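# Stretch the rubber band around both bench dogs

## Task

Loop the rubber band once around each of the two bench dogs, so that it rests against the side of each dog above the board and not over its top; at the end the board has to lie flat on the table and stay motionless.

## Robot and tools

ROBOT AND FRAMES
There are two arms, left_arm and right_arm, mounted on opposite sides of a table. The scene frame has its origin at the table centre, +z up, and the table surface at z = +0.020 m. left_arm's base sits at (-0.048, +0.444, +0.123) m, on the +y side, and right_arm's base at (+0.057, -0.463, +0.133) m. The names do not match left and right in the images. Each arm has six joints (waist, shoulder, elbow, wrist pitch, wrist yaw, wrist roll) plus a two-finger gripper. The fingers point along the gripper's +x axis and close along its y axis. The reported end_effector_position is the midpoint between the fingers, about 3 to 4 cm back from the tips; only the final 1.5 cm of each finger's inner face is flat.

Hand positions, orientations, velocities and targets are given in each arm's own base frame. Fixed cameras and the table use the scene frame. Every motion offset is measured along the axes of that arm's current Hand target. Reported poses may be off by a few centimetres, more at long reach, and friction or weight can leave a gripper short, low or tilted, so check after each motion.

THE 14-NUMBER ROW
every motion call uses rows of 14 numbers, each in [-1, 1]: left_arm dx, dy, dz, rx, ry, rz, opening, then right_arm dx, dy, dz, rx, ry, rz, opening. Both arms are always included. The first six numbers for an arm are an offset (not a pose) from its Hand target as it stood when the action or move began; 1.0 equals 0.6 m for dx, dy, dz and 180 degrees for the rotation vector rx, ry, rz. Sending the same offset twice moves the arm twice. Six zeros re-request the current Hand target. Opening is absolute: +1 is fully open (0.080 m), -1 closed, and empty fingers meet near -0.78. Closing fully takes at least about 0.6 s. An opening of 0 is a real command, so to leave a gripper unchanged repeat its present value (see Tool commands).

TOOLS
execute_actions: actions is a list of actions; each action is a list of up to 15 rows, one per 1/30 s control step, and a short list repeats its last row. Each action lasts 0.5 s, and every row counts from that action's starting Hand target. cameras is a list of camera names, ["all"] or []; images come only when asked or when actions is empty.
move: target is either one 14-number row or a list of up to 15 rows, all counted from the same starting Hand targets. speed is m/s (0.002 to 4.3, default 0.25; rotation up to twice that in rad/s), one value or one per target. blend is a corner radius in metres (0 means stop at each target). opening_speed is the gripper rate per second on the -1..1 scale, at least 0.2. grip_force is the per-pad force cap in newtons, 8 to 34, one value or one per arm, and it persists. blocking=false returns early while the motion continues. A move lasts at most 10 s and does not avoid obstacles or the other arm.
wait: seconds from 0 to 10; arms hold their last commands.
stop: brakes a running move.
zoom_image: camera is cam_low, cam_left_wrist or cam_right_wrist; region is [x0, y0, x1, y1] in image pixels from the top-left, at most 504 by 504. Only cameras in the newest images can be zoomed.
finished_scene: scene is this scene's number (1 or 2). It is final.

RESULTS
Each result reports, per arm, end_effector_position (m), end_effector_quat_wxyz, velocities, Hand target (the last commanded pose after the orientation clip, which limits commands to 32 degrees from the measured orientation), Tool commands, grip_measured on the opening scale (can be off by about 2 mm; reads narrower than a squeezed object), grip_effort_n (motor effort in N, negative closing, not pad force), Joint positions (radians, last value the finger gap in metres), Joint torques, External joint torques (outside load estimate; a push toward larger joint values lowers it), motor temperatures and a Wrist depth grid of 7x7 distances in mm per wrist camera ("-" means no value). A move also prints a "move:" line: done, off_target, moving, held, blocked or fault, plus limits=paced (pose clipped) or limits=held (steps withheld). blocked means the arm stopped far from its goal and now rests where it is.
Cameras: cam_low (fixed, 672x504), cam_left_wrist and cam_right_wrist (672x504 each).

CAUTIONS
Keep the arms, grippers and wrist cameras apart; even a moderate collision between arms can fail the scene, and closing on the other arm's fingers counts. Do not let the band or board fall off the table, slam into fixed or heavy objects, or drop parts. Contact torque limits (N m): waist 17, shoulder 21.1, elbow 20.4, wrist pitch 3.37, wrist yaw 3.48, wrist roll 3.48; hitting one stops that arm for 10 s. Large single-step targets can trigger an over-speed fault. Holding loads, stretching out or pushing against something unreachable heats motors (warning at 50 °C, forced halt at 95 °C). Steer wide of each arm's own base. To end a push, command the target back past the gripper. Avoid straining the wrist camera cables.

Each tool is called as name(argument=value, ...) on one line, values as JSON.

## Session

execute_actions(actions=[])

Scene clock: 0.00 s.
left_arm: end_effector_position=(+0.3835, +0.0248, +0.2373) grip_measured=+1.000 grip_effort_n=n/a end_effector_quat_wxyz=(+0.924, -0.191, +0.037, -0.331) | right_arm: end_effector_position=(+0.1517, +0.3053, +0.1227) grip_measured=+1.000 grip_effort_n=n/a end_effector_quat_wxyz=(+0.674, -0.072, +0.050, +0.734)
Joint positions: left_arm=[0.42 1.569 0.706 0.988 1.093 -0.498 0.08] | right_arm=[0.766 1.529 0.371 0.886 -0.87 -0.234 0.08]
Joint velocities: within noise
Joint torques (N m): no reading
External joint torques (N m): no reading
Motor temperatures (°C): left_arm=[23 30 27 26 28 24] | right_arm=[22 42 27 23 26 29]
Heat: left arm: hottest shoulder 30 °C (+0.0 °C/min); right arm: hottest shoulder 42 °C (+0.0 °C/min).
Wrist depth (mm): cam_left_wrist=[356 362 1602 592 1746 - 1578 / 404 361 1555 - 2630 - 1678 / 1349 368 420 - - - 1869 / 1490 - 429 - 2663 - - / 515 82 692 2394 - 93 - / - 77 - 1853 1991 - - / - 73 373 486 1652 1652 -] | cam_right_wrist=[156 174 - - 1257 1527 - / 166 186 1835 1591 1649 1559 1591 / 172 189 1945 1724 1820 1559 1737 / 166 217 2322 2127 1881 1945 1806 / - 211 1724 1686 1850 1764 1750 / - 94 1379 1371 1363 89 71 / - 273 284 298 300 89 61]
Hand target: left_arm +0.3838, +0.0253, +0.2384; +0.925, -0.187, +0.034, -0.329 | right_arm +0.1515, +0.3056, +0.1243; +0.673, -0.071, +0.047, +0.735
Tool commands: left_gripper/opening=+1.0 right_gripper/opening=+1.0
camera_calibration:
cam_left_wrist: T_world_to_cam=[[-0.616119, -0.702264, 0.356683, 0.177759], [-0.425275, -0.0845687, -0.901105, 0.408749], [0.662978, -0.706876, -0.246551, -0.0995764], [0, 0, 0, 1]] pos_world=[0.349368, 0.0890129, 0.280371]
cam_right_wrist: T_world_to_cam=[[0.99809, 0.0451065, 0.0422108, -0.166636], [0.0594622, -0.516181, -0.854413, 0.281115], [-0.0167512, 0.855291, -0.517877, -0.109828], [0, 0, 0, 1]] pos_world=[0.147763, 0.246558, 0.190345]

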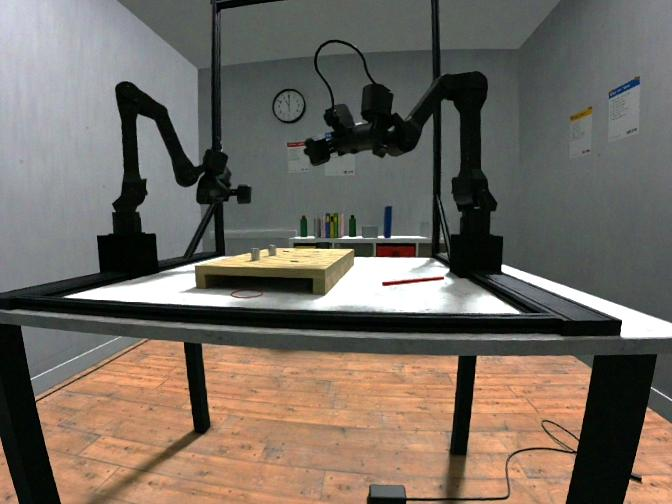

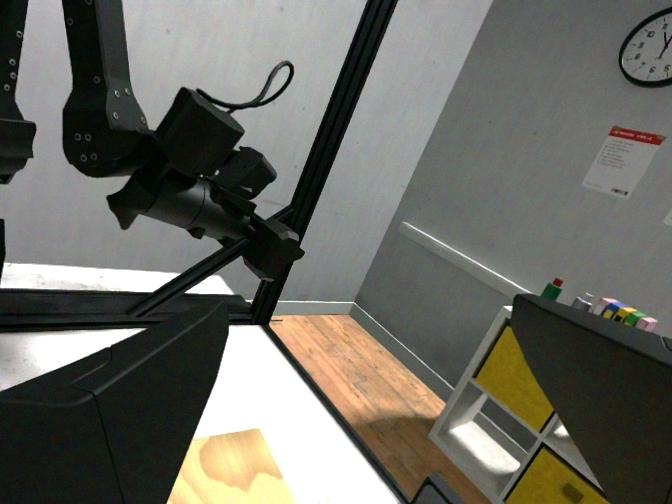

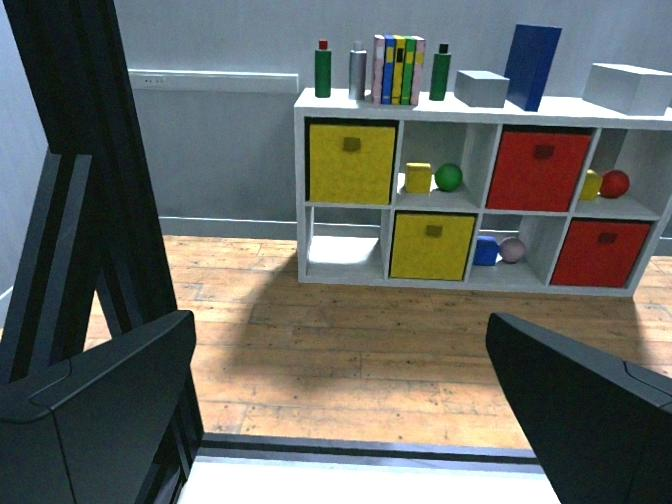

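move(target=[-0.478,0.184,0.085,0.1817,0.1558,0.1852,0.076,-0.702,-0.38,-0.211,0.437,0.339,-0.36,-0.3], speed=0.3, cameras=["all"])

Scene clock: 23.83 s.
left_arm: end_effector_position=(+0.2339, +0.2955, +0.2279) grip_measured=+0.080 grip_effort_n=-15.6 end_effector_quat_wxyz=(+0.959, +0.170, +0.211, -0.086) | right_arm: end_effector_position=(+0.4158, -0.1082, +0.0789) grip_measured=-0.297 grip_effort_n=-15.1 end_effector_quat_wxyz=(+0.707, -0.003, +0.707, +0.002)
Joint positions: left_arm=[1.261 1.67 1.387 -0.884 1.08 1.447 0.039] | right_arm=[-0.254 2.213 1.901 -1.26 0.002 -0.26 0.022]
Joint torques (N m): left_arm=[-0.09 -6.16 8.4 0.36 0.48 0.17] | right_arm=[0.16 -10.5 7.02 -0.14 0.03 0.17]
External joint torques (N m): left_arm=[-0.07 0.88 2.1 -0.45 -0.07 0.18] | right_arm=[0.15 -0.22 1.34 -0.47 0.05 0.17]
Heat: left arm: hottest shoulder 34 °C (+10.1 °C/min); right arm: hottest shoulder 43 °C (+2.5 °C/min).
Wrist depth (mm): cam_left_wrist=[1375 - - 194 189 725 685 / - - 1886 316 258 221 482 / 1806 - 737 321 488 472 417 / 1761 1902 1691 - 443 407 374 / 1821 1652 1533 - 99 356 346 / - - - 398 - - - / - - - 356 350 70 -] | cam_right_wrist=[164 165 166 166 212 213 215 / 176 175 176 177 225 226 227 / 186 186 187 189 240 242 240 / 199 198 201 204 259 260 253 / 214 214 212 220 272 281 277 / 227 - - 232 81 294 1293 / - - - 328 - - -]
Hand target: left_arm +0.2353, +0.2989, +0.2278; +0.958, +0.175, +0.210, -0.087 | right_arm +0.4193, -0.1084, +0.0760; +0.707, +0.000, +0.707, +0.000
Off the commanded pose: left_arm 0.004 m, 1 deg | right_arm 0.004 m, 0 deg.
move: done
camera_calibration:
cam_left_wrist: T_world_to_cam=[[-0.261405, -0.917763, -0.298963, 0.409144], [-0.643611, 0.396557, -0.654604, 0.212203], [0.719327, 0.0212985, -0.694345, 0.0623178], [0, 0, 0, 1]] pos_world=[0.198702, 0.290019, 0.304498]
cam_right_wrist: T_world_to_cam=[[0.0168016, -0.998804, 0.0459072, -0.114969], [-0.931361, 0.00106755, 0.364096, 0.386282], [-0.36371, -0.0488736, -0.930229, 0.304525], [0, 0, 0, 1]] pos_world=[0.472459, -0.100361, 0.147912]

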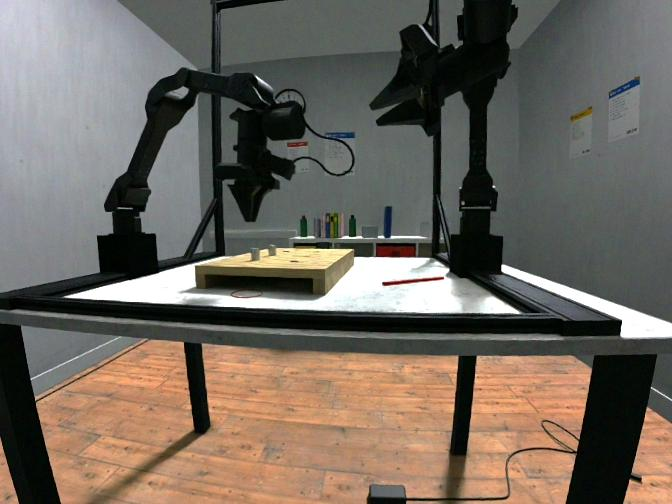

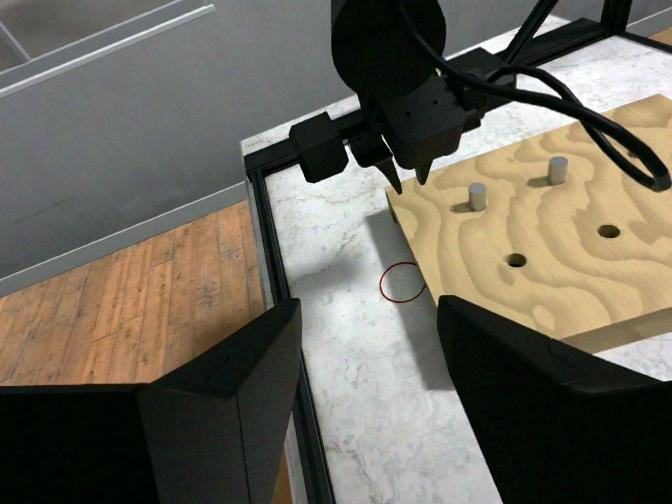

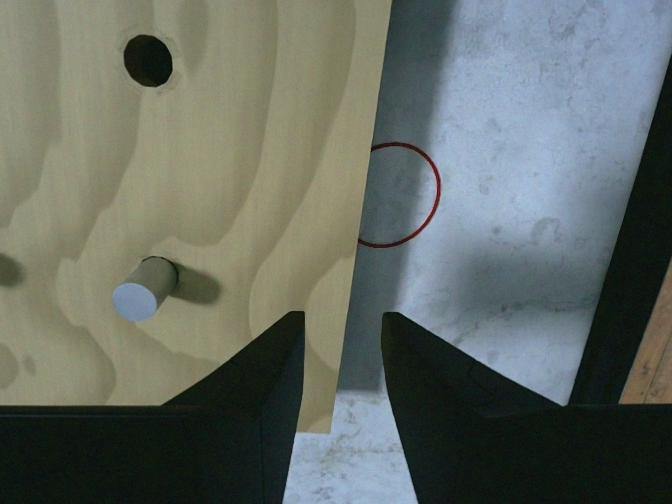

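move(target=[0,0,0,0,0,0,0.076,0.19,-0.11,-0.003,0,0,0,-0.3], speed=0.25, cameras=["cam_right_wrist"])

Scene clock: 36.83 s.
left_arm: end_effector_position=(+0.2339, +0.2955, +0.2279) grip_measured=+0.080 grip_effort_n=-15.6 end_effector_quat_wxyz=(+0.959, +0.170, +0.211, -0.086) | right_arm: end_effector_position=(+0.4168, -0.1755, -0.0328) grip_measured=-0.297 grip_effort_n=-15.1 end_effector_quat_wxyz=(+0.708, +0.001, +0.706, -0.005)
Joint positions: left_arm=[1.261 1.67 1.387 -0.884 1.08 1.447 0.039] | right_arm=[-0.398 2.414 1.793 -0.945 0.003 -0.389 0.022]
Joint torques (N m): left_arm=[-0.07 -6.23 8.41 0.38 0.45 0.16] | right_arm=[0.21 -11.71 5.18 0.37 -0.03 -0.11]
External joint torques (N m): left_arm=[-0.07 0.76 2.18 -0.41 -0.1 0.18] | right_arm=[0.22 -0.64 -0.14 0.05 -0.02 -0.11]
Motor temperatures (°C): left_arm=[23 35 32 27 28 24] | right_arm=[21 45 31 25 26 28]
Heat: left arm: hottest shoulder 35 °C (+8.1 °C/min); right arm: hottest shoulder 45 °C (+4.9 °C/min).
Wrist depth (mm): cam_left_wrist=[- 1522 275 267 644 1639 - / 1806 - 278 274 690 - 496 / 1718 - 829 281 461 465 433 / 1920 1902 1761 296 415 408 373 / 1761 1678 538 - 245 355 345 / - - - - - - - / - - - 346 - 71 -] | cam_right_wrist=[- 108 110 111 111 111 112 / - 115 116 118 118 120 120 / - 121 125 125 126 127 127 / - 129 133 134 134 135 136 / - 139 141 144 142 146 145 / - - - 153 81 153 156 / - - - 170 - - -]
Hand target: left_arm +0.2353, +0.2989, +0.2278; +0.958, +0.175, +0.210, -0.087 | right_arm +0.4174, -0.1743, -0.0380; +0.707, +0.000, +0.707, +0.000
Off the commanded pose: left_arm 0.004 m, 1 deg | right_arm 0.005 m, 1 deg.
move: done
camera_calibration:
cam_right_wrist: T_world_to_cam=[[0.00209041, -0.998791, 0.0491099, -0.170841], [-0.932579, 0.0157797, 0.360622, 0.431049], [-0.360961, -0.0465527, -0.931418, 0.196981], [0, 0, 0, 1]] pos_world=[0.473447, -0.168266, 0.0364157]
Images, in order (width x height): cam_right_wrist 672x504.

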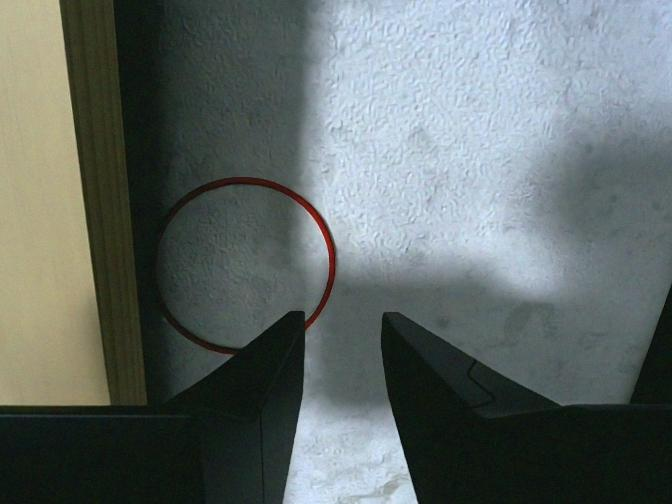

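move(target=[0,0,0,0,0,0,0.076,0.065,0.002,0,0,0,0,-0.3], speed=0.07, cameras=["cam_right_wrist"])

Scene clock: 40.13 s.
left_arm: end_effector_position=(+0.2339, +0.2955, +0.2279) grip_measured=+0.080 grip_effort_n=-15.6 end_effector_quat_wxyz=(+0.959, +0.170, +0.211, -0.086) | right_arm: end_effector_position=(+0.4238, -0.1781, -0.0609) grip_measured=-0.297 grip_effort_n=-14.7 end_effector_quat_wxyz=(+0.718, -0.004, +0.696, -0.009)
Joint positions: left_arm=[1.261 1.67 1.387 -0.884 1.08 1.447 0.039] | right_arm=[-0.396 2.465 1.767 -0.838 0.005 -0.389 0.022]
Joint torques (N m): left_arm=[-0.15 -6.15 8.38 0.37 0.45 0.19] | right_arm=[0.4 -10.13 3.17 0.51 -0.02 -0.02]
External joint torques (N m): left_arm=[-0.12 0.93 2.06 -0.43 -0.11 0.2] | right_arm=[0.49 0.99 -2.01 0.12 -0.01 -0.02]
Heat: left arm: hottest shoulder 35 °C (+7.5 °C/min); right arm: hottest shoulder 46 °C (+6.0 °C/min).
Wrist depth (mm): cam_left_wrist=[1652 - - 293 735 685 692 / 1533 1614 298 284 640 - 493 / 1886 1837 1991 302 506 476 435 / 1920 1937 1746 292 404 404 373 / 1776 1652 1490 346 264 355 344 / - - - - - - - / - - - 347 - 70 -] | cam_right_wrist=[- 87 87 88 89 90 90 / - 92 92 94 94 95 95 / - 98 99 99 99 101 101 / 103 103 104 105 107 107 108 / - 112 110 112 111 114 116 / - - - 119 81 119 122 / - - - 131 - - -]
Hand target: left_arm +0.2353, +0.2989, +0.2278; +0.958, +0.175, +0.210, -0.087 | right_arm +0.4175, -0.1731, -0.0770; +0.707, +0.000, +0.707, +0.000
Off the commanded pose: left_arm 0.004 m, 1 deg | right_arm 0.018 m, 2 deg.
move: off_target (right_arm)
camera_calibration:
cam_right_wrist: T_world_to_cam=[[0.00166686, -0.998064, 0.0621662, -0.17088], [-0.941985, 0.019299, 0.335099, 0.450724], [-0.33565, -0.0591182, -0.94013, 0.159615], [0, 0, 0, 1]] pos_world=[0.478435, -0.169811, 0.00964439]
Images, in order (width x height): cam_right_wrist 672x504.

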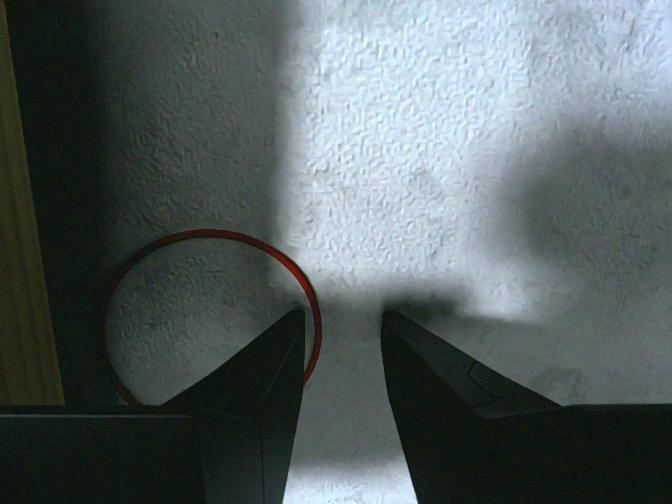

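move(target=[0,0,0,0,0,0,0.076,0.004,0.008,0,0,0,0,-1], opening_speed=0.5, speed=0.05)

move(target=[0,0,0,0,0,0,0.076,-0.3,-0.012,0.003,0,0,0,-1], speed=0.15, cameras=["all"])

zoom_image(camera="cam_low", region=[190, 180, 330, 285])

Scene clock: 46.83 s.
left_arm: end_effector_position=(+0.2339, +0.2955, +0.2279) grip_measured=+0.080 grip_effort_n=-15.6 end_effector_quat_wxyz=(+0.959, +0.170, +0.211, -0.086) | right_arm: end_effector_position=(+0.4236, -0.1731, -0.0633) grip_measured=-0.756 grip_effort_n=-83.5 end_effector_quat_wxyz=(+0.716, -0.006, +0.698, -0.005)
Joint positions: left_arm=[1.261 1.67 1.387 -0.884 1.08 1.447 0.039] | right_arm=[-0.386 2.465 1.757 -0.832 0.005 -0.389 0.001]
Joint torques (N m): left_arm=[-0.13 -6.23 8.42 0.37 0.45 0.18] | right_arm=[0.41 -10.19 2.84 1.02 -0.06 0.14]
External joint torques (N m): left_arm=[-0.12 0.84 2.12 -0.43 -0.12 0.19] | right_arm=[0.41 0.84 -2.3 0.64 -0.04 0.14]
Heat: left arm: hottest shoulder 36 °C (+7.7 °C/min); right arm: hottest shoulder 47 °C (+6.4 °C/min).
Wrist depth (mm): cam_left_wrist=[1420 1218 - 293 1511 732 706 / - - 1652 284 720 676 511 / 1578 1639 1991 299 520 475 430 / 1955 1902 1791 287 404 409 373 / 1806 1652 1602 404 105 355 348 / - - - 435 - - - / - - - 359 - 70 -] | cam_right_wrist=[- 87 88 88 89 90 90 / - 92 92 94 94 95 95 / - 98 99 99 99 101 101 / - 103 104 105 108 107 108 / - 112 112 110 112 115 116 / - 117 - 74 75 122 123 / - - - - - - -]
Hand target: left_arm +0.2353, +0.2989, +0.2278; +0.958, +0.175, +0.210, -0.087 | right_arm +0.4175, -0.1683, -0.0794; +0.707, +0.000, +0.707, +0.000
Off the commanded pose: left_arm 0.004 m, 1 deg | right_arm 0.018 m, 2 deg.
move: off_target (right_arm)

Scene clock: 48.80 s.
left_arm: end_effector_position=(+0.2339, +0.2955, +0.2279) grip_measured=+0.080 grip_effort_n=-15.6 end_effector_quat_wxyz=(+0.959, +0.170, +0.211, -0.086) | right_arm: end_effector_position=(+0.4165, -0.1739, +0.0965) grip_measured=-0.756 grip_effort_n=-83.5 end_effector_quat_wxyz=(+0.701, +0.003, +0.713, -0.001)
Joint positions: left_arm=[1.261 1.67 1.387 -0.884 1.08 1.447 0.039] | right_arm=[-0.394 2.34 2.186 -1.433 0.005 -0.389 0.001]
Joint torques (N m): left_arm=[-0.05 -6.21 8.35 0.38 0.48 0.16] | right_arm=[-0.22 -13.44 7.09 -0.19 -0.09 -0.11]
External joint torques (N m): left_arm=[-0.05 0.84 2.08 -0.42 -0.08 0.18] | right_arm=[-0.21 -2.51 1.42 -0.53 -0.07 -0.11]
Heat: left arm: hottest shoulder 36 °C (+7.4 °C/min); right arm: hottest shoulder 48 °C (+7.4 °C/min).
Wrist depth (mm): cam_left_wrist=[- 178 175 570 694 - 769 / 1402 1639 198 252 287 - 493 / 1791 1853 309 245 492 469 433 / 2069 2010 1869 - 418 400 375 / 1821 1626 - - 99 354 341 / - - - 383 - - - / - - - 361 - 71 -] | cam_right_wrist=[179 179 218 226 225 223 929 / 190 190 233 240 240 233 1011 / 203 204 249 257 256 250 1068 / 215 219 271 274 275 273 1161 / 237 238 244 288 299 301 1278 / 252 252 - 74 75 1363 1346 / - - - - - - -]
Hand target: left_arm +0.2353, +0.2989, +0.2278; +0.958, +0.175, +0.210, -0.087 | right_arm +0.4192, -0.1756, +0.1006; +0.707, +0.000, +0.707, +0.000
Off the commanded pose: left_arm 0.004 m, 1 deg | right_arm 0.005 m, 1 deg.
move: done
camera_calibration:
cam_left_wrist: T_world_to_cam=[[-0.261405, -0.917763, -0.298963, 0.409144], [-0.643611, 0.396557, -0.654604, 0.212203], [0.719327, 0.0212985, -0.694345, 0.0623178], [0, 0, 0, 1]] pos_world=[0.198702, 0.290019, 0.304498]
cam_right_wrist: T_world_to_cam=[[0.00642077, -0.999092, 0.0421106, -0.176712], [-0.924975, 0.0100676, 0.379894, 0.378028], [-0.379973, -0.0413904, -0.924071, 0.325364], [0, 0, 0, 1]] pos_world=[0.474431, -0.16689, 0.164491]

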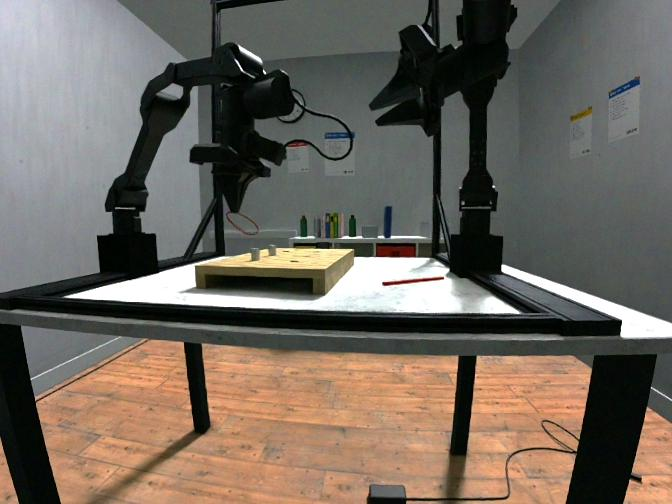

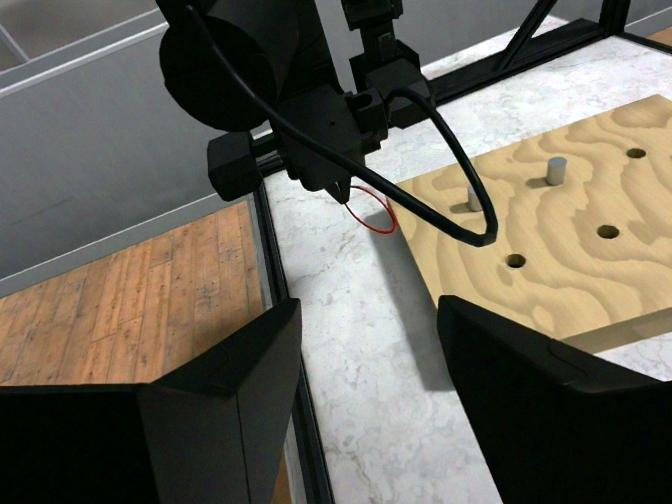

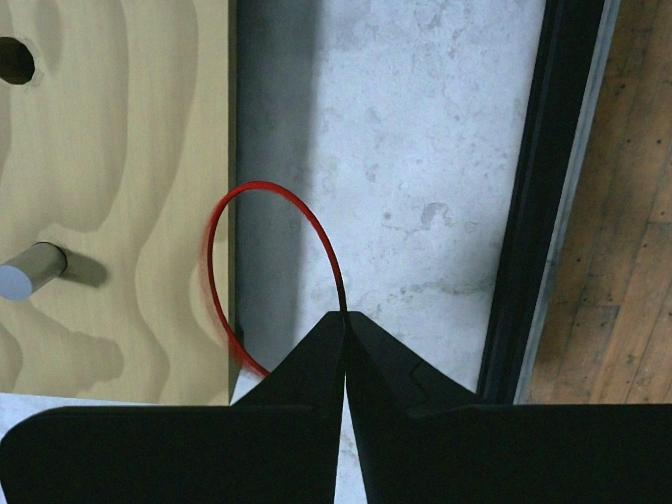

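Scaled by 3.600 from the camera's 672x504 image, which has a finer 960x720 frame.

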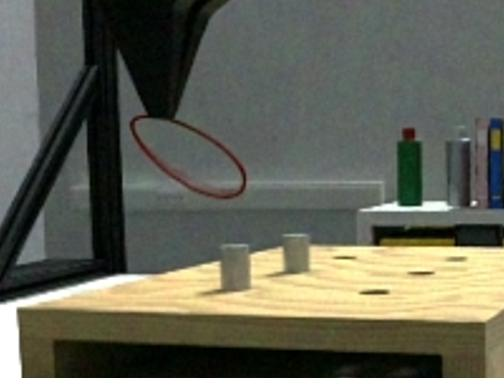

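execute_actions(actions=[])

Scene clock: 59.93 s.
left_arm: end_effector_position=(+0.2339, +0.2955, +0.2279) grip_measured=+0.080 grip_effort_n=-15.6 end_effector_quat_wxyz=(+0.959, +0.170, +0.211, -0.086) | right_arm: end_effector_position=(+0.4164, -0.1741, +0.0965) grip_measured=-0.756 grip_effort_n=-83.5 end_effector_quat_wxyz=(+0.701, +0.003, +0.713, -0.001)
Joint positions: left_arm=[1.261 1.67 1.387 -0.884 1.08 1.447 0.039] | right_arm=[-0.394 2.34 2.186 -1.433 0.005 -0.389 0.001]
Joint velocities: within noise
Joint torques (N m): left_arm=[-0.04 -6.2 8.4 0.37 0.45 0.17] | right_arm=[-0.22 -13.41 7.04 -0.19 -0.08 -0.09]
External joint torques (N m): left_arm=[-0.08 0.87 2.1 -0.44 -0.1 0.19] | right_arm=[-0.21 -2.36 1.38 -0.48 -0.06 -0.09]
Motor temperatures (°C): left_arm=[23 36 35 27 28 24] | right_arm=[21 52 32 25 26 28]
Heat: left arm: hottest shoulder 36 °C (+6.0 °C/min); right arm: hottest shoulder 52 °C (+10.0 °C/min). Fold the right arm in close to its base, or ease its load, before you think long.
Wrist depth (mm): cam_left_wrist=[- 178 176 260 - - 701 / - - 197 253 289 636 484 / - - 306 242 479 477 431 / 1791 1902 1732 545 433 401 376 / 1732 1652 1602 468 105 355 345 / - - - 420 380 - - / - - - 343 - 71 -] | cam_right_wrist=[178 179 219 224 226 223 936 / 191 190 233 240 241 238 1016 / 204 204 248 256 257 251 1073 / 216 219 266 271 276 273 1161 / 236 236 244 289 299 299 1257 / 253 252 - 74 75 326 1396 / - - - - - - -]
Hand target: left_arm +0.2353, +0.2989, +0.2278; +0.958, +0.175, +0.210, -0.087 | right_arm +0.4192, -0.1757, +0.1006; +0.707, +0.000, +0.707, +0.000
Tool commands: left_gripper/opening=+0.076 right_gripper/opening=-1.0
Off the commanded pose: left_arm 0.004 m, 1 deg | right_arm 0.005 m, 1 deg.
MOTOR HOT: joint 2 (shoulder) of the right arm reports 52 °C; the controller stops that arm at 95 °C. To cool a motor, set the load down, stop pushing, or move to a pose that needs little force.
camera_calibration:
cam_left_wrist: T_world_to_cam=[[-0.261405, -0.917763, -0.298963, 0.409144], [-0.643611, 0.396557, -0.654604, 0.212203], [0.719327, 0.0212985, -0.694345, 0.0623178], [0, 0, 0, 1]] pos_world=[0.198702, 0.290019, 0.304498]
cam_right_wrist: T_world_to_cam=[[0.00610493, -0.999094, 0.0421189, -0.176763], [-0.924977, 0.0103627, 0.379882, 0.377989], [-0.379975, -0.0412781, -0.924075, 0.325338], [0, 0, 0, 1]] pos_world=[0.474331, -0.167091, 0.164491]

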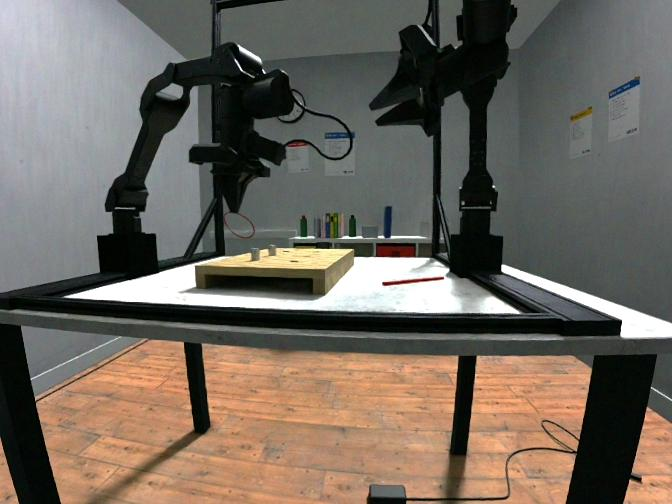

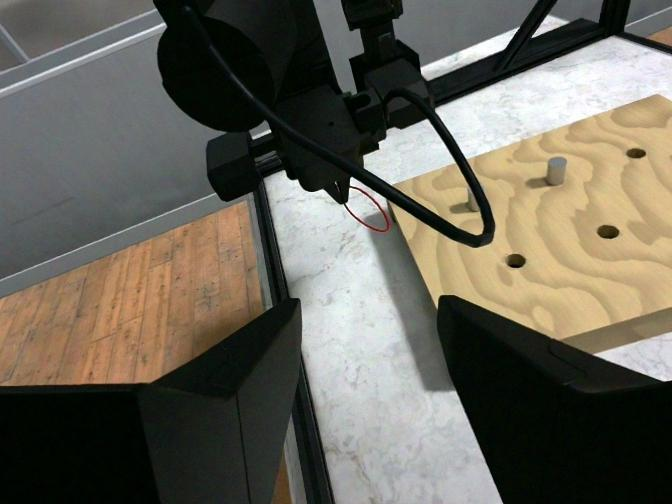

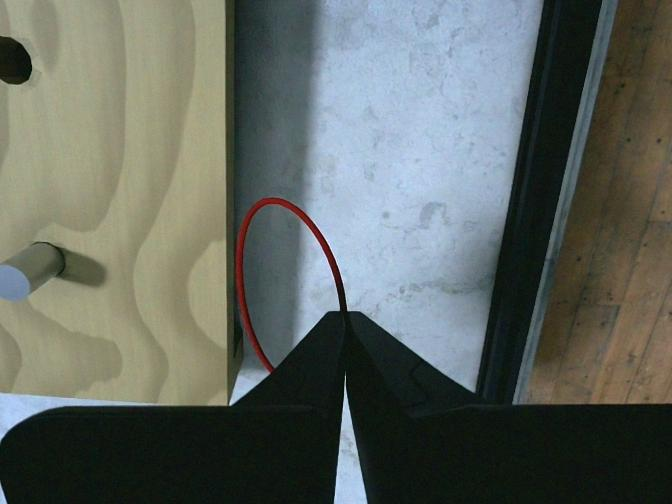

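move(target=[0,0,0,0,0,0,0.076,0.0,0.4095,-0.052,0,0,0,-1], speed=0.15, cameras=["all"])

zoom_image(camera="cam_low", region=[220, 180, 360, 290])

zoom_image(camera="cam_left_wrist", region=[400, 60, 672, 264])

Scene clock: 66.80 s.
left_arm: end_effector_position=(+0.2339, +0.2955, +0.2279) grip_measured=+0.080 grip_effort_n=-15.6 end_effector_quat_wxyz=(+0.959, +0.170, +0.211, -0.086) | right_arm: end_effector_position=(+0.3886, +0.0702, +0.0980) grip_measured=-0.756 grip_effort_n=-83.5 end_effector_quat_wxyz=(+0.703, -0.004, +0.711, +0.001)
Joint positions: left_arm=[1.261 1.67 1.387 -0.884 1.08 1.447 0.039] | right_arm=[0.18 2.068 1.751 -1.266 0.003 0.172 0.001]
Joint torques (N m): left_arm=[-0.02 -6.11 8.41 0.39 0.46 0.17] | right_arm=[-0.17 -13.02 4.42 0.31 0.09 0.16]
External joint torques (N m): left_arm=[0.01 0.91 2.19 -0.39 -0.09 0.18] | right_arm=[-0.13 -3.63 -1.28 0 0.08 0.16]
Motor temperatures (°C): left_arm=[23 36 35 27 28 24] | right_arm=[21 55 33 24 26 28]
Heat: left arm: hottest shoulder 36 °C (+4.0 °C/min); right arm: hottest shoulder 55 °C (+12.0 °C/min). Fold the right arm in close to its base, or ease its load, before you think long.
Wrist depth (mm): cam_left_wrist=[- 1420 - 672 650 317 279 / 1384 2029 1639 756 690 658 486 / 1555 1776 1853 670 517 471 430 / 1937 1920 1776 - 450 410 376 / 1776 1705 1480 436 390 355 343 / - - - 401 - - - / - - - 355 - 71 -] | cam_right_wrist=[179 181 183 184 187 190 191 / 191 193 195 197 198 201 203 / 203 206 207 207 212 214 217 / 219 220 223 225 229 232 237 / 235 237 237 236 245 250 310 / 312 313 - 74 75 334 337 / - - - - - - -]
Hand target: left_arm +0.2353, +0.2989, +0.2278; +0.958, +0.175, +0.210, -0.087 | right_arm +0.3881, +0.0701, +0.1008; +0.707, +0.000, +0.707, +0.000
Off the commanded pose: left_arm 0.004 m, 1 deg | right_arm 0.003 m, 1 deg.
MOTOR HOT: still on. Joint 2 (shoulder) of the right arm reports 55 °C.
move: done
camera_calibration:
cam_left_wrist: T_world_to_cam=[[-0.261405, -0.917763, -0.298963, 0.409144], [-0.643611, 0.396557, -0.654604, 0.212203], [0.719327, 0.0212985, -0.694345, 0.0623178], [0, 0, 0, 1]] pos_world=[0.198702, 0.290019, 0.304498]
cam_right_wrist: T_world_to_cam=[[0.0188218, -0.9986, 0.0494258, 0.0617255], [-0.927419, 0.00103208, 0.374022, 0.351406], [-0.37355, -0.0528782, -0.926102, 0.324891], [0, 0, 0, 1]] pos_world=[0.446102, 0.078456, 0.166397]

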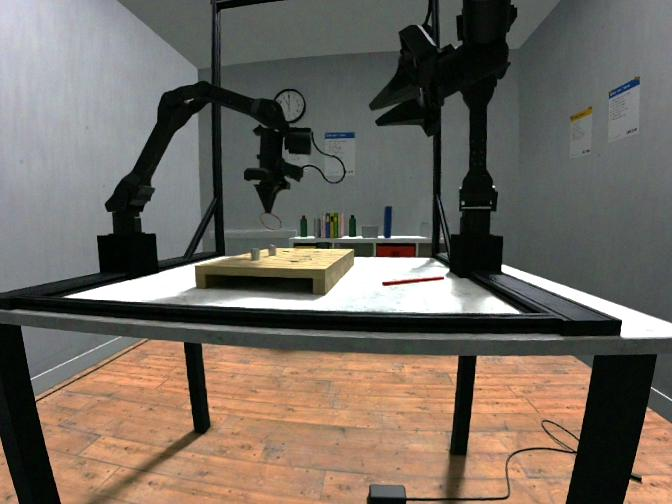

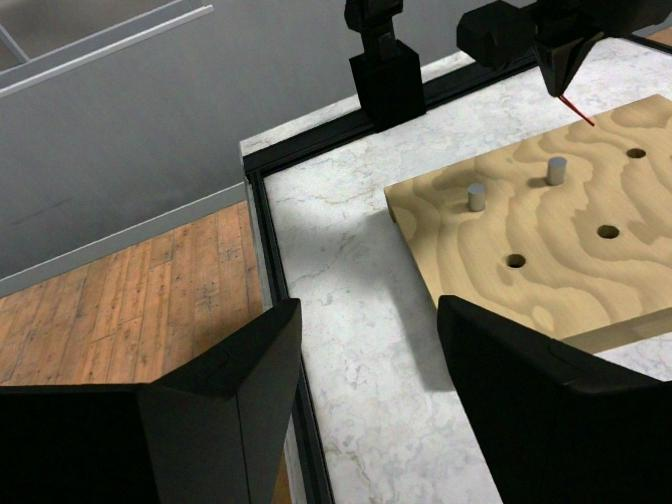

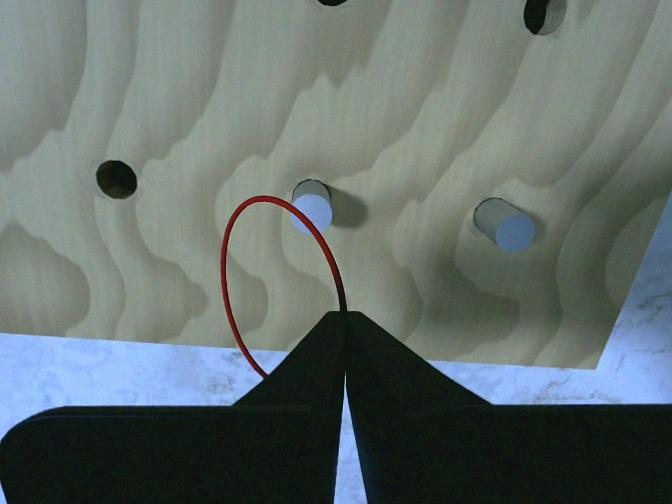

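Scaled by 3.600 from the camera's 672x504 image, which has a finer 960x720 frame.

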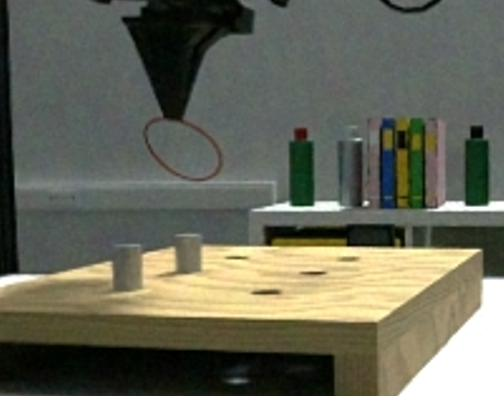

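Scaled by 1.853 from the camera's 672x504 image, which has a finer 960x720 frame.

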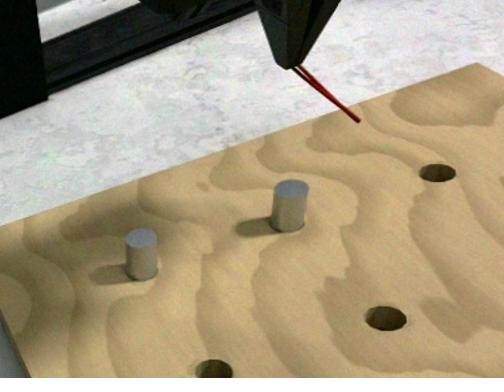

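move(target=[0,0,0,0,0,0,0.076,0.09,-0.007,0,0,0,0,-1], speed=0.1, cameras=["all"])

zoom_image(camera="cam_low", region=[220, 200, 330, 285])

zoom_image(camera="cam_left_wrist", region=[440, 80, 672, 254])

Scene clock: 74.10 s.
left_arm: end_effector_position=(+0.2339, +0.2955, +0.2279) grip_measured=+0.080 grip_effort_n=-15.6 end_effector_quat_wxyz=(+0.959, +0.170, +0.211, -0.086) | right_arm: end_effector_position=(+0.3902, +0.0669, +0.0546) grip_measured=-0.756 grip_effort_n=-83.5 end_effector_quat_wxyz=(+0.713, +0.001, +0.701, +0.000)
Joint positions: left_arm=[1.261 1.67 1.387 -0.884 1.08 1.447 0.039] | right_arm=[0.17 2.076 1.588 -1.066 0.002 0.172 0.001]
Joint torques (N m): left_arm=[-0.05 -6.17 8.4 0.36 0.45 0.18] | right_arm=[-0.25 -9.8 4.08 0.47 0 -0.05]
External joint torques (N m): left_arm=[-0.05 0.85 2.14 -0.44 -0.1 0.19] | right_arm=[-0.24 -0.56 -1.51 0.08 -0.01 -0.05]
Motor temperatures (°C): left_arm=[23 37 36 26 28 24] | right_arm=[21 59 32 24 26 28]
Heat: left arm: hottest shoulder 37 °C (+4.1 °C/min); right arm: hottest shoulder 59 °C (+16.2 °C/min). Heating fast: the right arm's shoulder motor: a push or a pull is the cause, and it goes on while you think. Ease it with your next call, before anything else.
Wrist depth (mm): cam_left_wrist=[- - - 636 1678 328 290 / - 1821 1791 737 672 354 483 / - - 1732 638 512 470 431 / 1837 1991 1776 - 452 411 378 / 1791 1602 1555 426 392 358 346 / - - - 418 - - - / - - - 347 - 71 -] | cam_right_wrist=[143 145 146 147 149 151 153 / 152 153 155 156 158 160 161 / 162 162 164 166 167 170 172 / 174 173 174 175 180 176 184 / 185 185 187 186 192 195 199 / 195 196 - 74 75 207 210 / - - - - - - -]
Hand target: left_arm +0.2353, +0.2989, +0.2278; +0.958, +0.175, +0.210, -0.087 | right_arm +0.3881, +0.0660, +0.0468; +0.707, +0.000, +0.707, +0.000
Off the commanded pose: left_arm 0.004 m, 1 deg | right_arm 0.008 m, 1 deg.
MOTOR HOT: still on. Joint 2 (shoulder) of the right arm reports 59 °C.
move: done
camera_calibration:
cam_left_wrist: T_world_to_cam=[[-0.261405, -0.917763, -0.298963, 0.409144], [-0.643611, 0.396557, -0.654604, 0.212203], [0.719327, 0.0212985, -0.694345, 0.0623178], [0, 0, 0, 1]] pos_world=[0.198702, 0.290019, 0.304498]
cam_right_wrist: T_world_to_cam=[[0.00803897, -0.999029, 0.0433071, 0.0651685], [-0.937442, 0.00754476, 0.348061, 0.373997], [-0.34805, -0.0433959, -0.936471, 0.275], [0, 0, 0, 1]] pos_world=[0.44579, 0.0742174, 0.124533]

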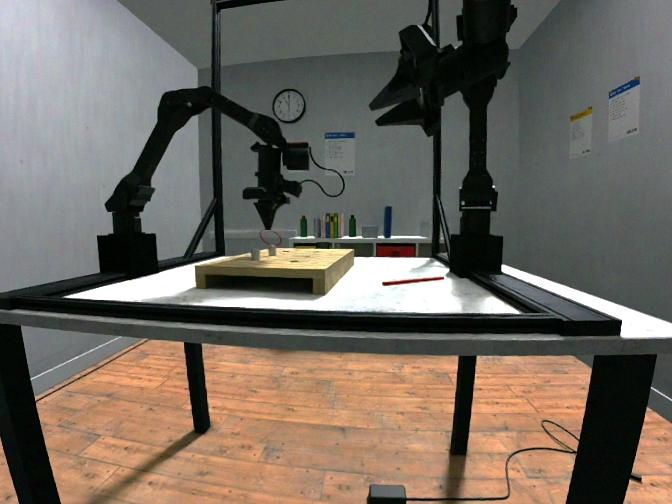

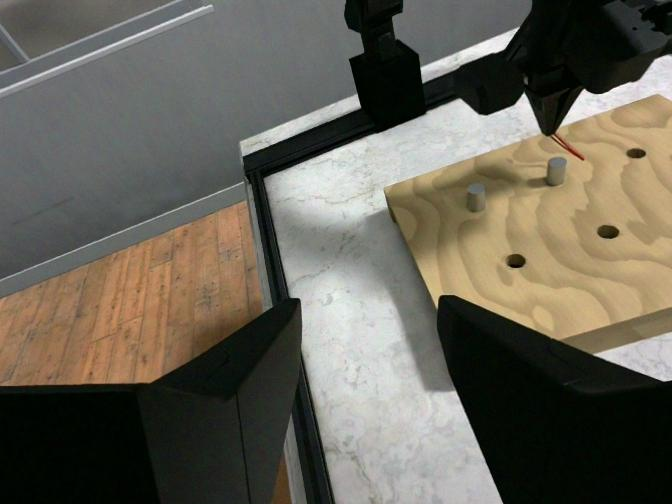

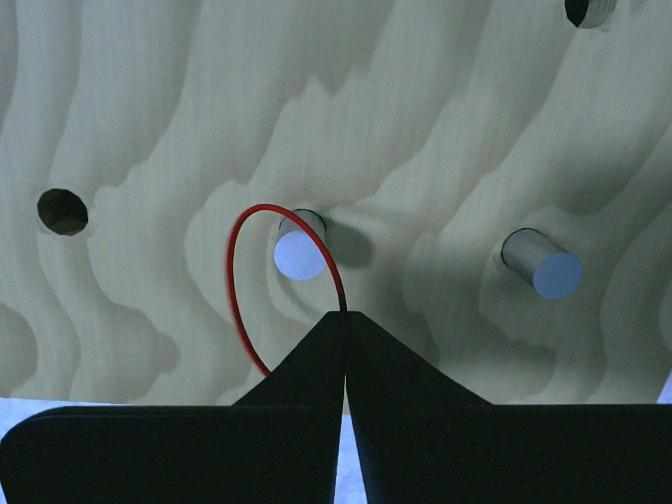

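Scaled by 4.582 from the camera's 672x504 image, which has a finer 960x720 frame.

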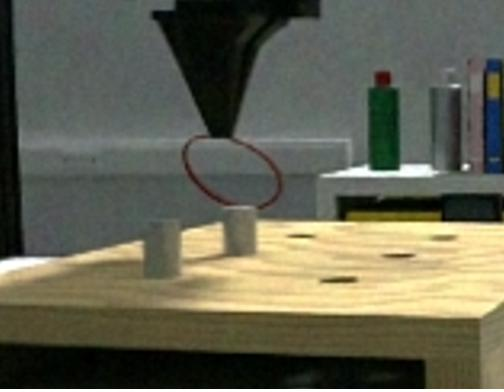

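Scaled by 2.172 from the camera's 672x504 image, which has a finer 960x720 frame.

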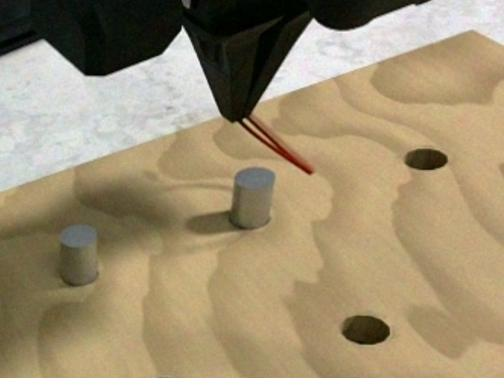

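move(target=[0,0,0,0,0,0,0.076,0.055,-0.0033,-0.006,0,0,0,-1], speed=0.08, cameras=["all"])

zoom_image(camera="cam_low", region=[220, 200, 330, 285])

zoom_image(camera="cam_left_wrist", region=[440, 80, 672, 254])

Scene clock: 79.20 s.
left_arm: end_effector_position=(+0.2339, +0.2955, +0.2279) grip_measured=+0.080 grip_effort_n=-15.6 end_effector_quat_wxyz=(+0.959, +0.170, +0.211, -0.086) | right_arm: end_effector_position=(+0.3871, +0.0653, +0.0213) grip_measured=-0.756 grip_effort_n=-83.5 end_effector_quat_wxyz=(+0.713, +0.002, +0.701, -0.001)
Joint positions: left_arm=[1.261 1.67 1.387 -0.884 1.08 1.447 0.039] | right_arm=[0.168 2.103 1.492 -0.944 0.002 0.171 0.001]
Joint torques (N m): left_arm=[-0.15 -6.17 8.36 0.37 0.43 0.2] | right_arm=[-0.33 -9.73 3.85 0.48 0.07 -0.09]
External joint torques (N m): left_arm=[-0.15 0.89 2.07 -0.43 -0.13 0.21] | right_arm=[-0.33 -0.42 -1.56 0.12 0.06 -0.09]
Motor temperatures (°C): left_arm=[23 37 36 26 28 24] | right_arm=[21 59 31 24 26 28]
Heat: left arm: hottest shoulder 37 °C (+3.0 °C/min); right arm: hottest shoulder 59 °C (+16.2 °C/min). Fold the right arm in close to its base, or ease its load, before you think long.
Wrist depth (mm): cam_left_wrist=[- 1490 1555 636 672 328 311 / - 1602 - 778 383 373 457 / - - 873 - 516 468 431 / 2069 1973 1776 - 438 407 373 / 1746 1652 1522 - 99 356 344 / - - - - - - - / - - - 358 - 70 -] | cam_right_wrist=[- 115 117 118 118 120 121 / 122 122 124 125 127 127 129 / 129 130 131 133 134 136 137 / 137 139 138 138 144 144 144 / 147 148 150 118 153 156 159 / 156 158 - 74 75 165 169 / - - - - - - -]
Hand target: left_arm +0.2353, +0.2989, +0.2278; +0.958, +0.175, +0.210, -0.087 | right_arm +0.3845, +0.0641, +0.0138; +0.707, +0.000, +0.707, +0.000
Off the commanded pose: left_arm 0.004 m, 1 deg | right_arm 0.008 m, 1 deg.
MOTOR HOT: still on. Joint 2 (shoulder) of the right arm reports 59 °C.
move: done
camera_calibration:
cam_left_wrist: T_world_to_cam=[[-0.261405, -0.917763, -0.298963, 0.409144], [-0.643611, 0.396557, -0.654604, 0.212203], [0.719327, 0.0212985, -0.694345, 0.0623178], [0, 0, 0, 1]] pos_world=[0.198702, 0.290019, 0.304498]
cam_right_wrist: T_world_to_cam=[[0.00696995, -0.999031, 0.0434511, 0.0653961], [-0.937118, 0.00863703, 0.348906, 0.382492], [-0.348943, -0.0431506, -0.93615, 0.243046], [0, 0, 0, 1]] pos_world=[0.442794, 0.0725167, 0.0912323]

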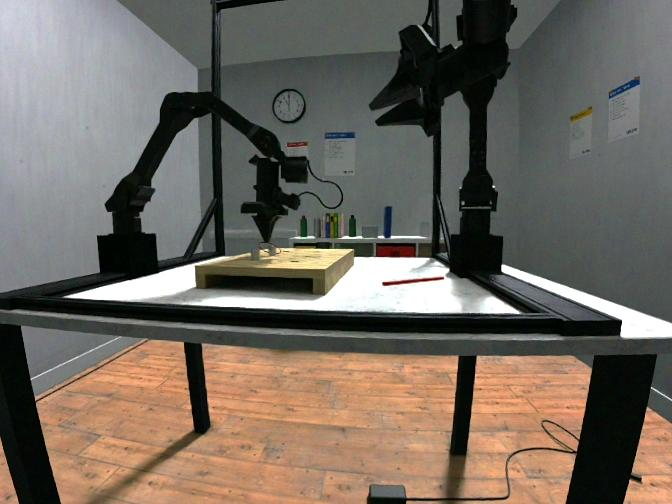

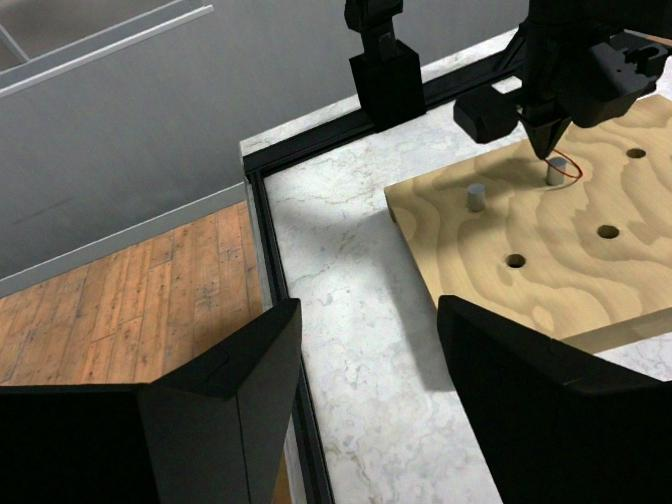

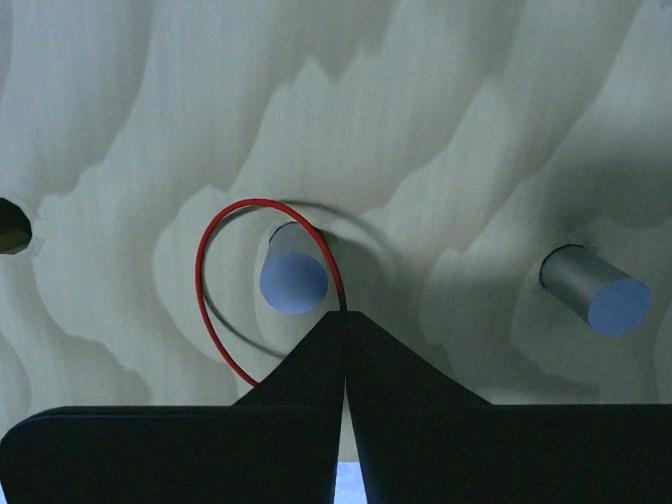

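Scaled by 4.582 from the camera's 672x504 image, which has a finer 960x720 frame.

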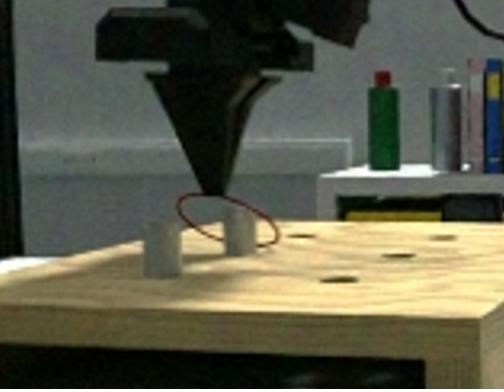

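Scaled by 2.172 from the camera's 672x504 image, which has a finer 960x720 frame.

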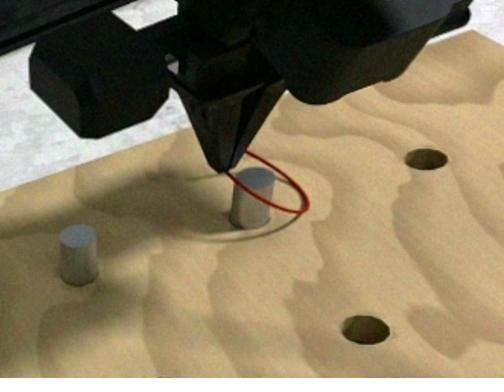

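move(target=[[0,0,0,0,0,0,0.076,0.033,-0.012,0.0,0,0,0,-1],[0,0,0,0,0,0,0.076,0.033,-0.07,0.004,0,0,0,-1]], speed=0.08, blend=[0.005,0], cameras=["all"])

zoom_image(camera="cam_low", region=[220, 200, 330, 285])

zoom_image(camera="cam_left_wrist", region=[440, 80, 672, 254])

Scene clock: 83.57 s.
left_arm: end_effector_position=(+0.2339, +0.2955, +0.2279) grip_measured=+0.080 grip_effort_n=-15.6 end_effector_quat_wxyz=(+0.959, +0.170, +0.211, -0.086) | right_arm: end_effector_position=(+0.3899, +0.0211, +0.0006) grip_measured=-0.756 grip_effort_n=-83.5 end_effector_quat_wxyz=(+0.712, +0.002, +0.702, -0.004)
Joint positions: left_arm=[1.261 1.67 1.387 -0.884 1.08 1.447 0.039] | right_arm=[0.055 2.129 1.444 -0.872 0.003 0.064 0.001]
Joint torques (N m): left_arm=[0 -6.14 8.37 0.36 0.48 0.18] | right_arm=[0.13 -9.93 3.67 0.47 -0.01 -0.08]
External joint torques (N m): left_arm=[0 0.96 2.07 -0.44 -0.08 0.19] | right_arm=[0.06 -0.68 -1.5 0.14 -0.01 -0.07]
Motor temperatures (°C): left_arm=[23 37 36 26 28 24] | right_arm=[21 59 31 24 26 28]
Heat: left arm: hottest shoulder 37 °C (+3.0 °C/min); right arm: hottest shoulder 59 °C (+16.1 °C/min). Fold the right arm in close to its base, or ease its load, before you think long.
Wrist depth (mm): cam_left_wrist=[- 1522 1732 652 - 293 253 / 1511 1449 - 745 710 337 464 / 1522 1732 816 696 498 447 436 / 1886 1853 1705 - 446 407 378 / 1746 1678 1555 450 100 356 346 / - - - 387 378 - - / - - - 358 346 70 -] | cam_right_wrist=[- 98 99 99 99 101 102 / - 105 105 106 106 107 109 / - 109 111 112 114 114 116 / 116 114 118 120 121 123 124 / - 124 127 125 128 128 133 / - 133 - 74 - 140 142 / - - - - - - -]
Hand target: left_arm +0.2353, +0.2989, +0.2278; +0.958, +0.175, +0.210, -0.087 | right_arm +0.3868, +0.0220, -0.0061; +0.707, +0.000, +0.707, +0.000
Off the commanded pose: left_arm 0.004 m, 1 deg | right_arm 0.007 m, 1 deg.
MOTOR HOT: still on. Joint 2 (shoulder) of the right arm reports 59 °C.
move: done
camera_calibration:
cam_left_wrist: T_world_to_cam=[[-0.261405, -0.917763, -0.298963, 0.409144], [-0.643611, 0.396557, -0.654604, 0.212203], [0.719327, 0.0212985, -0.694345, 0.0623178], [0, 0, 0, 1]] pos_world=[0.198702, 0.290019, 0.304498]
cam_right_wrist: T_world_to_cam=[[0.00184921, -0.998901, 0.0468262, 0.0240711], [-0.936439, 0.0146981, 0.350522, 0.392364], [-0.350826, -0.0444981, -0.935383, 0.223533], [0, 0, 0, 1]] pos_world=[0.445802, 0.0282245, 0.0704295]

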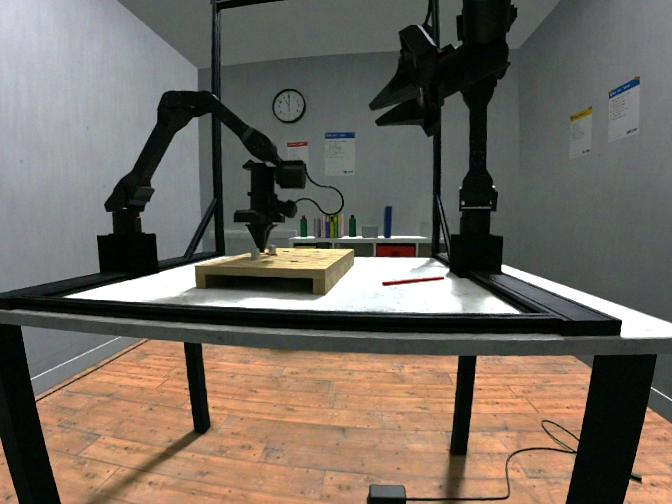

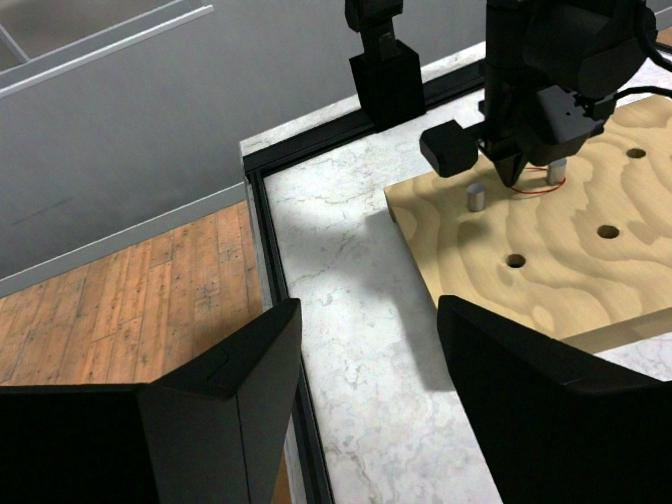

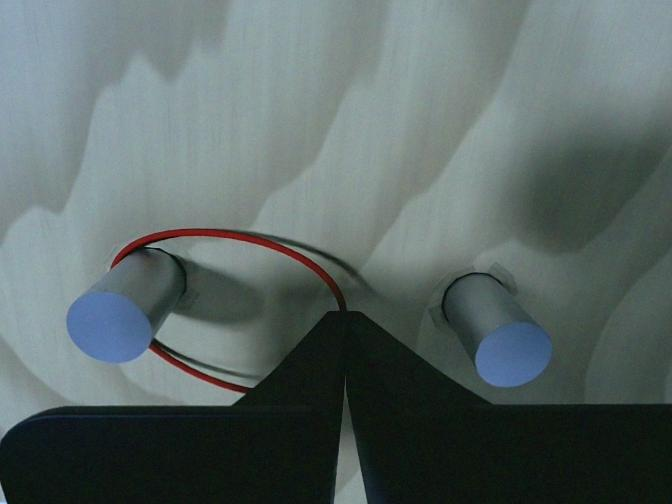

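Scaled by 4.582 from the camera's 672x504 image, which has a finer 960x720 frame.

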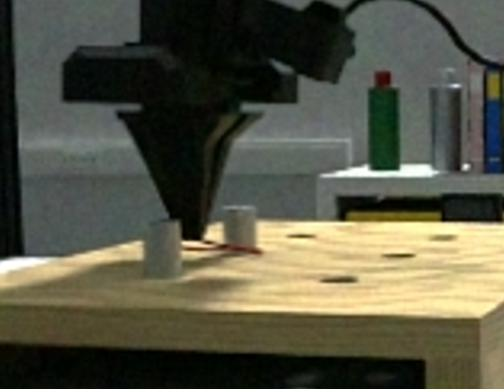

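Scaled by 2.172 from the camera's 672x504 image, which has a finer 960x720 frame.

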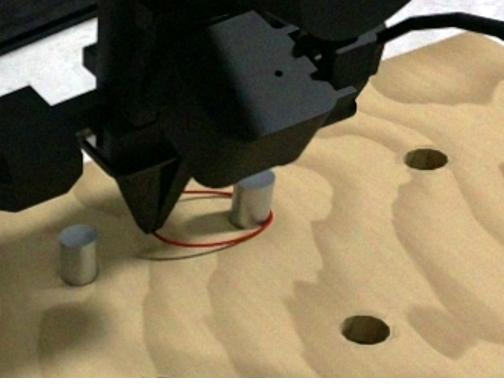

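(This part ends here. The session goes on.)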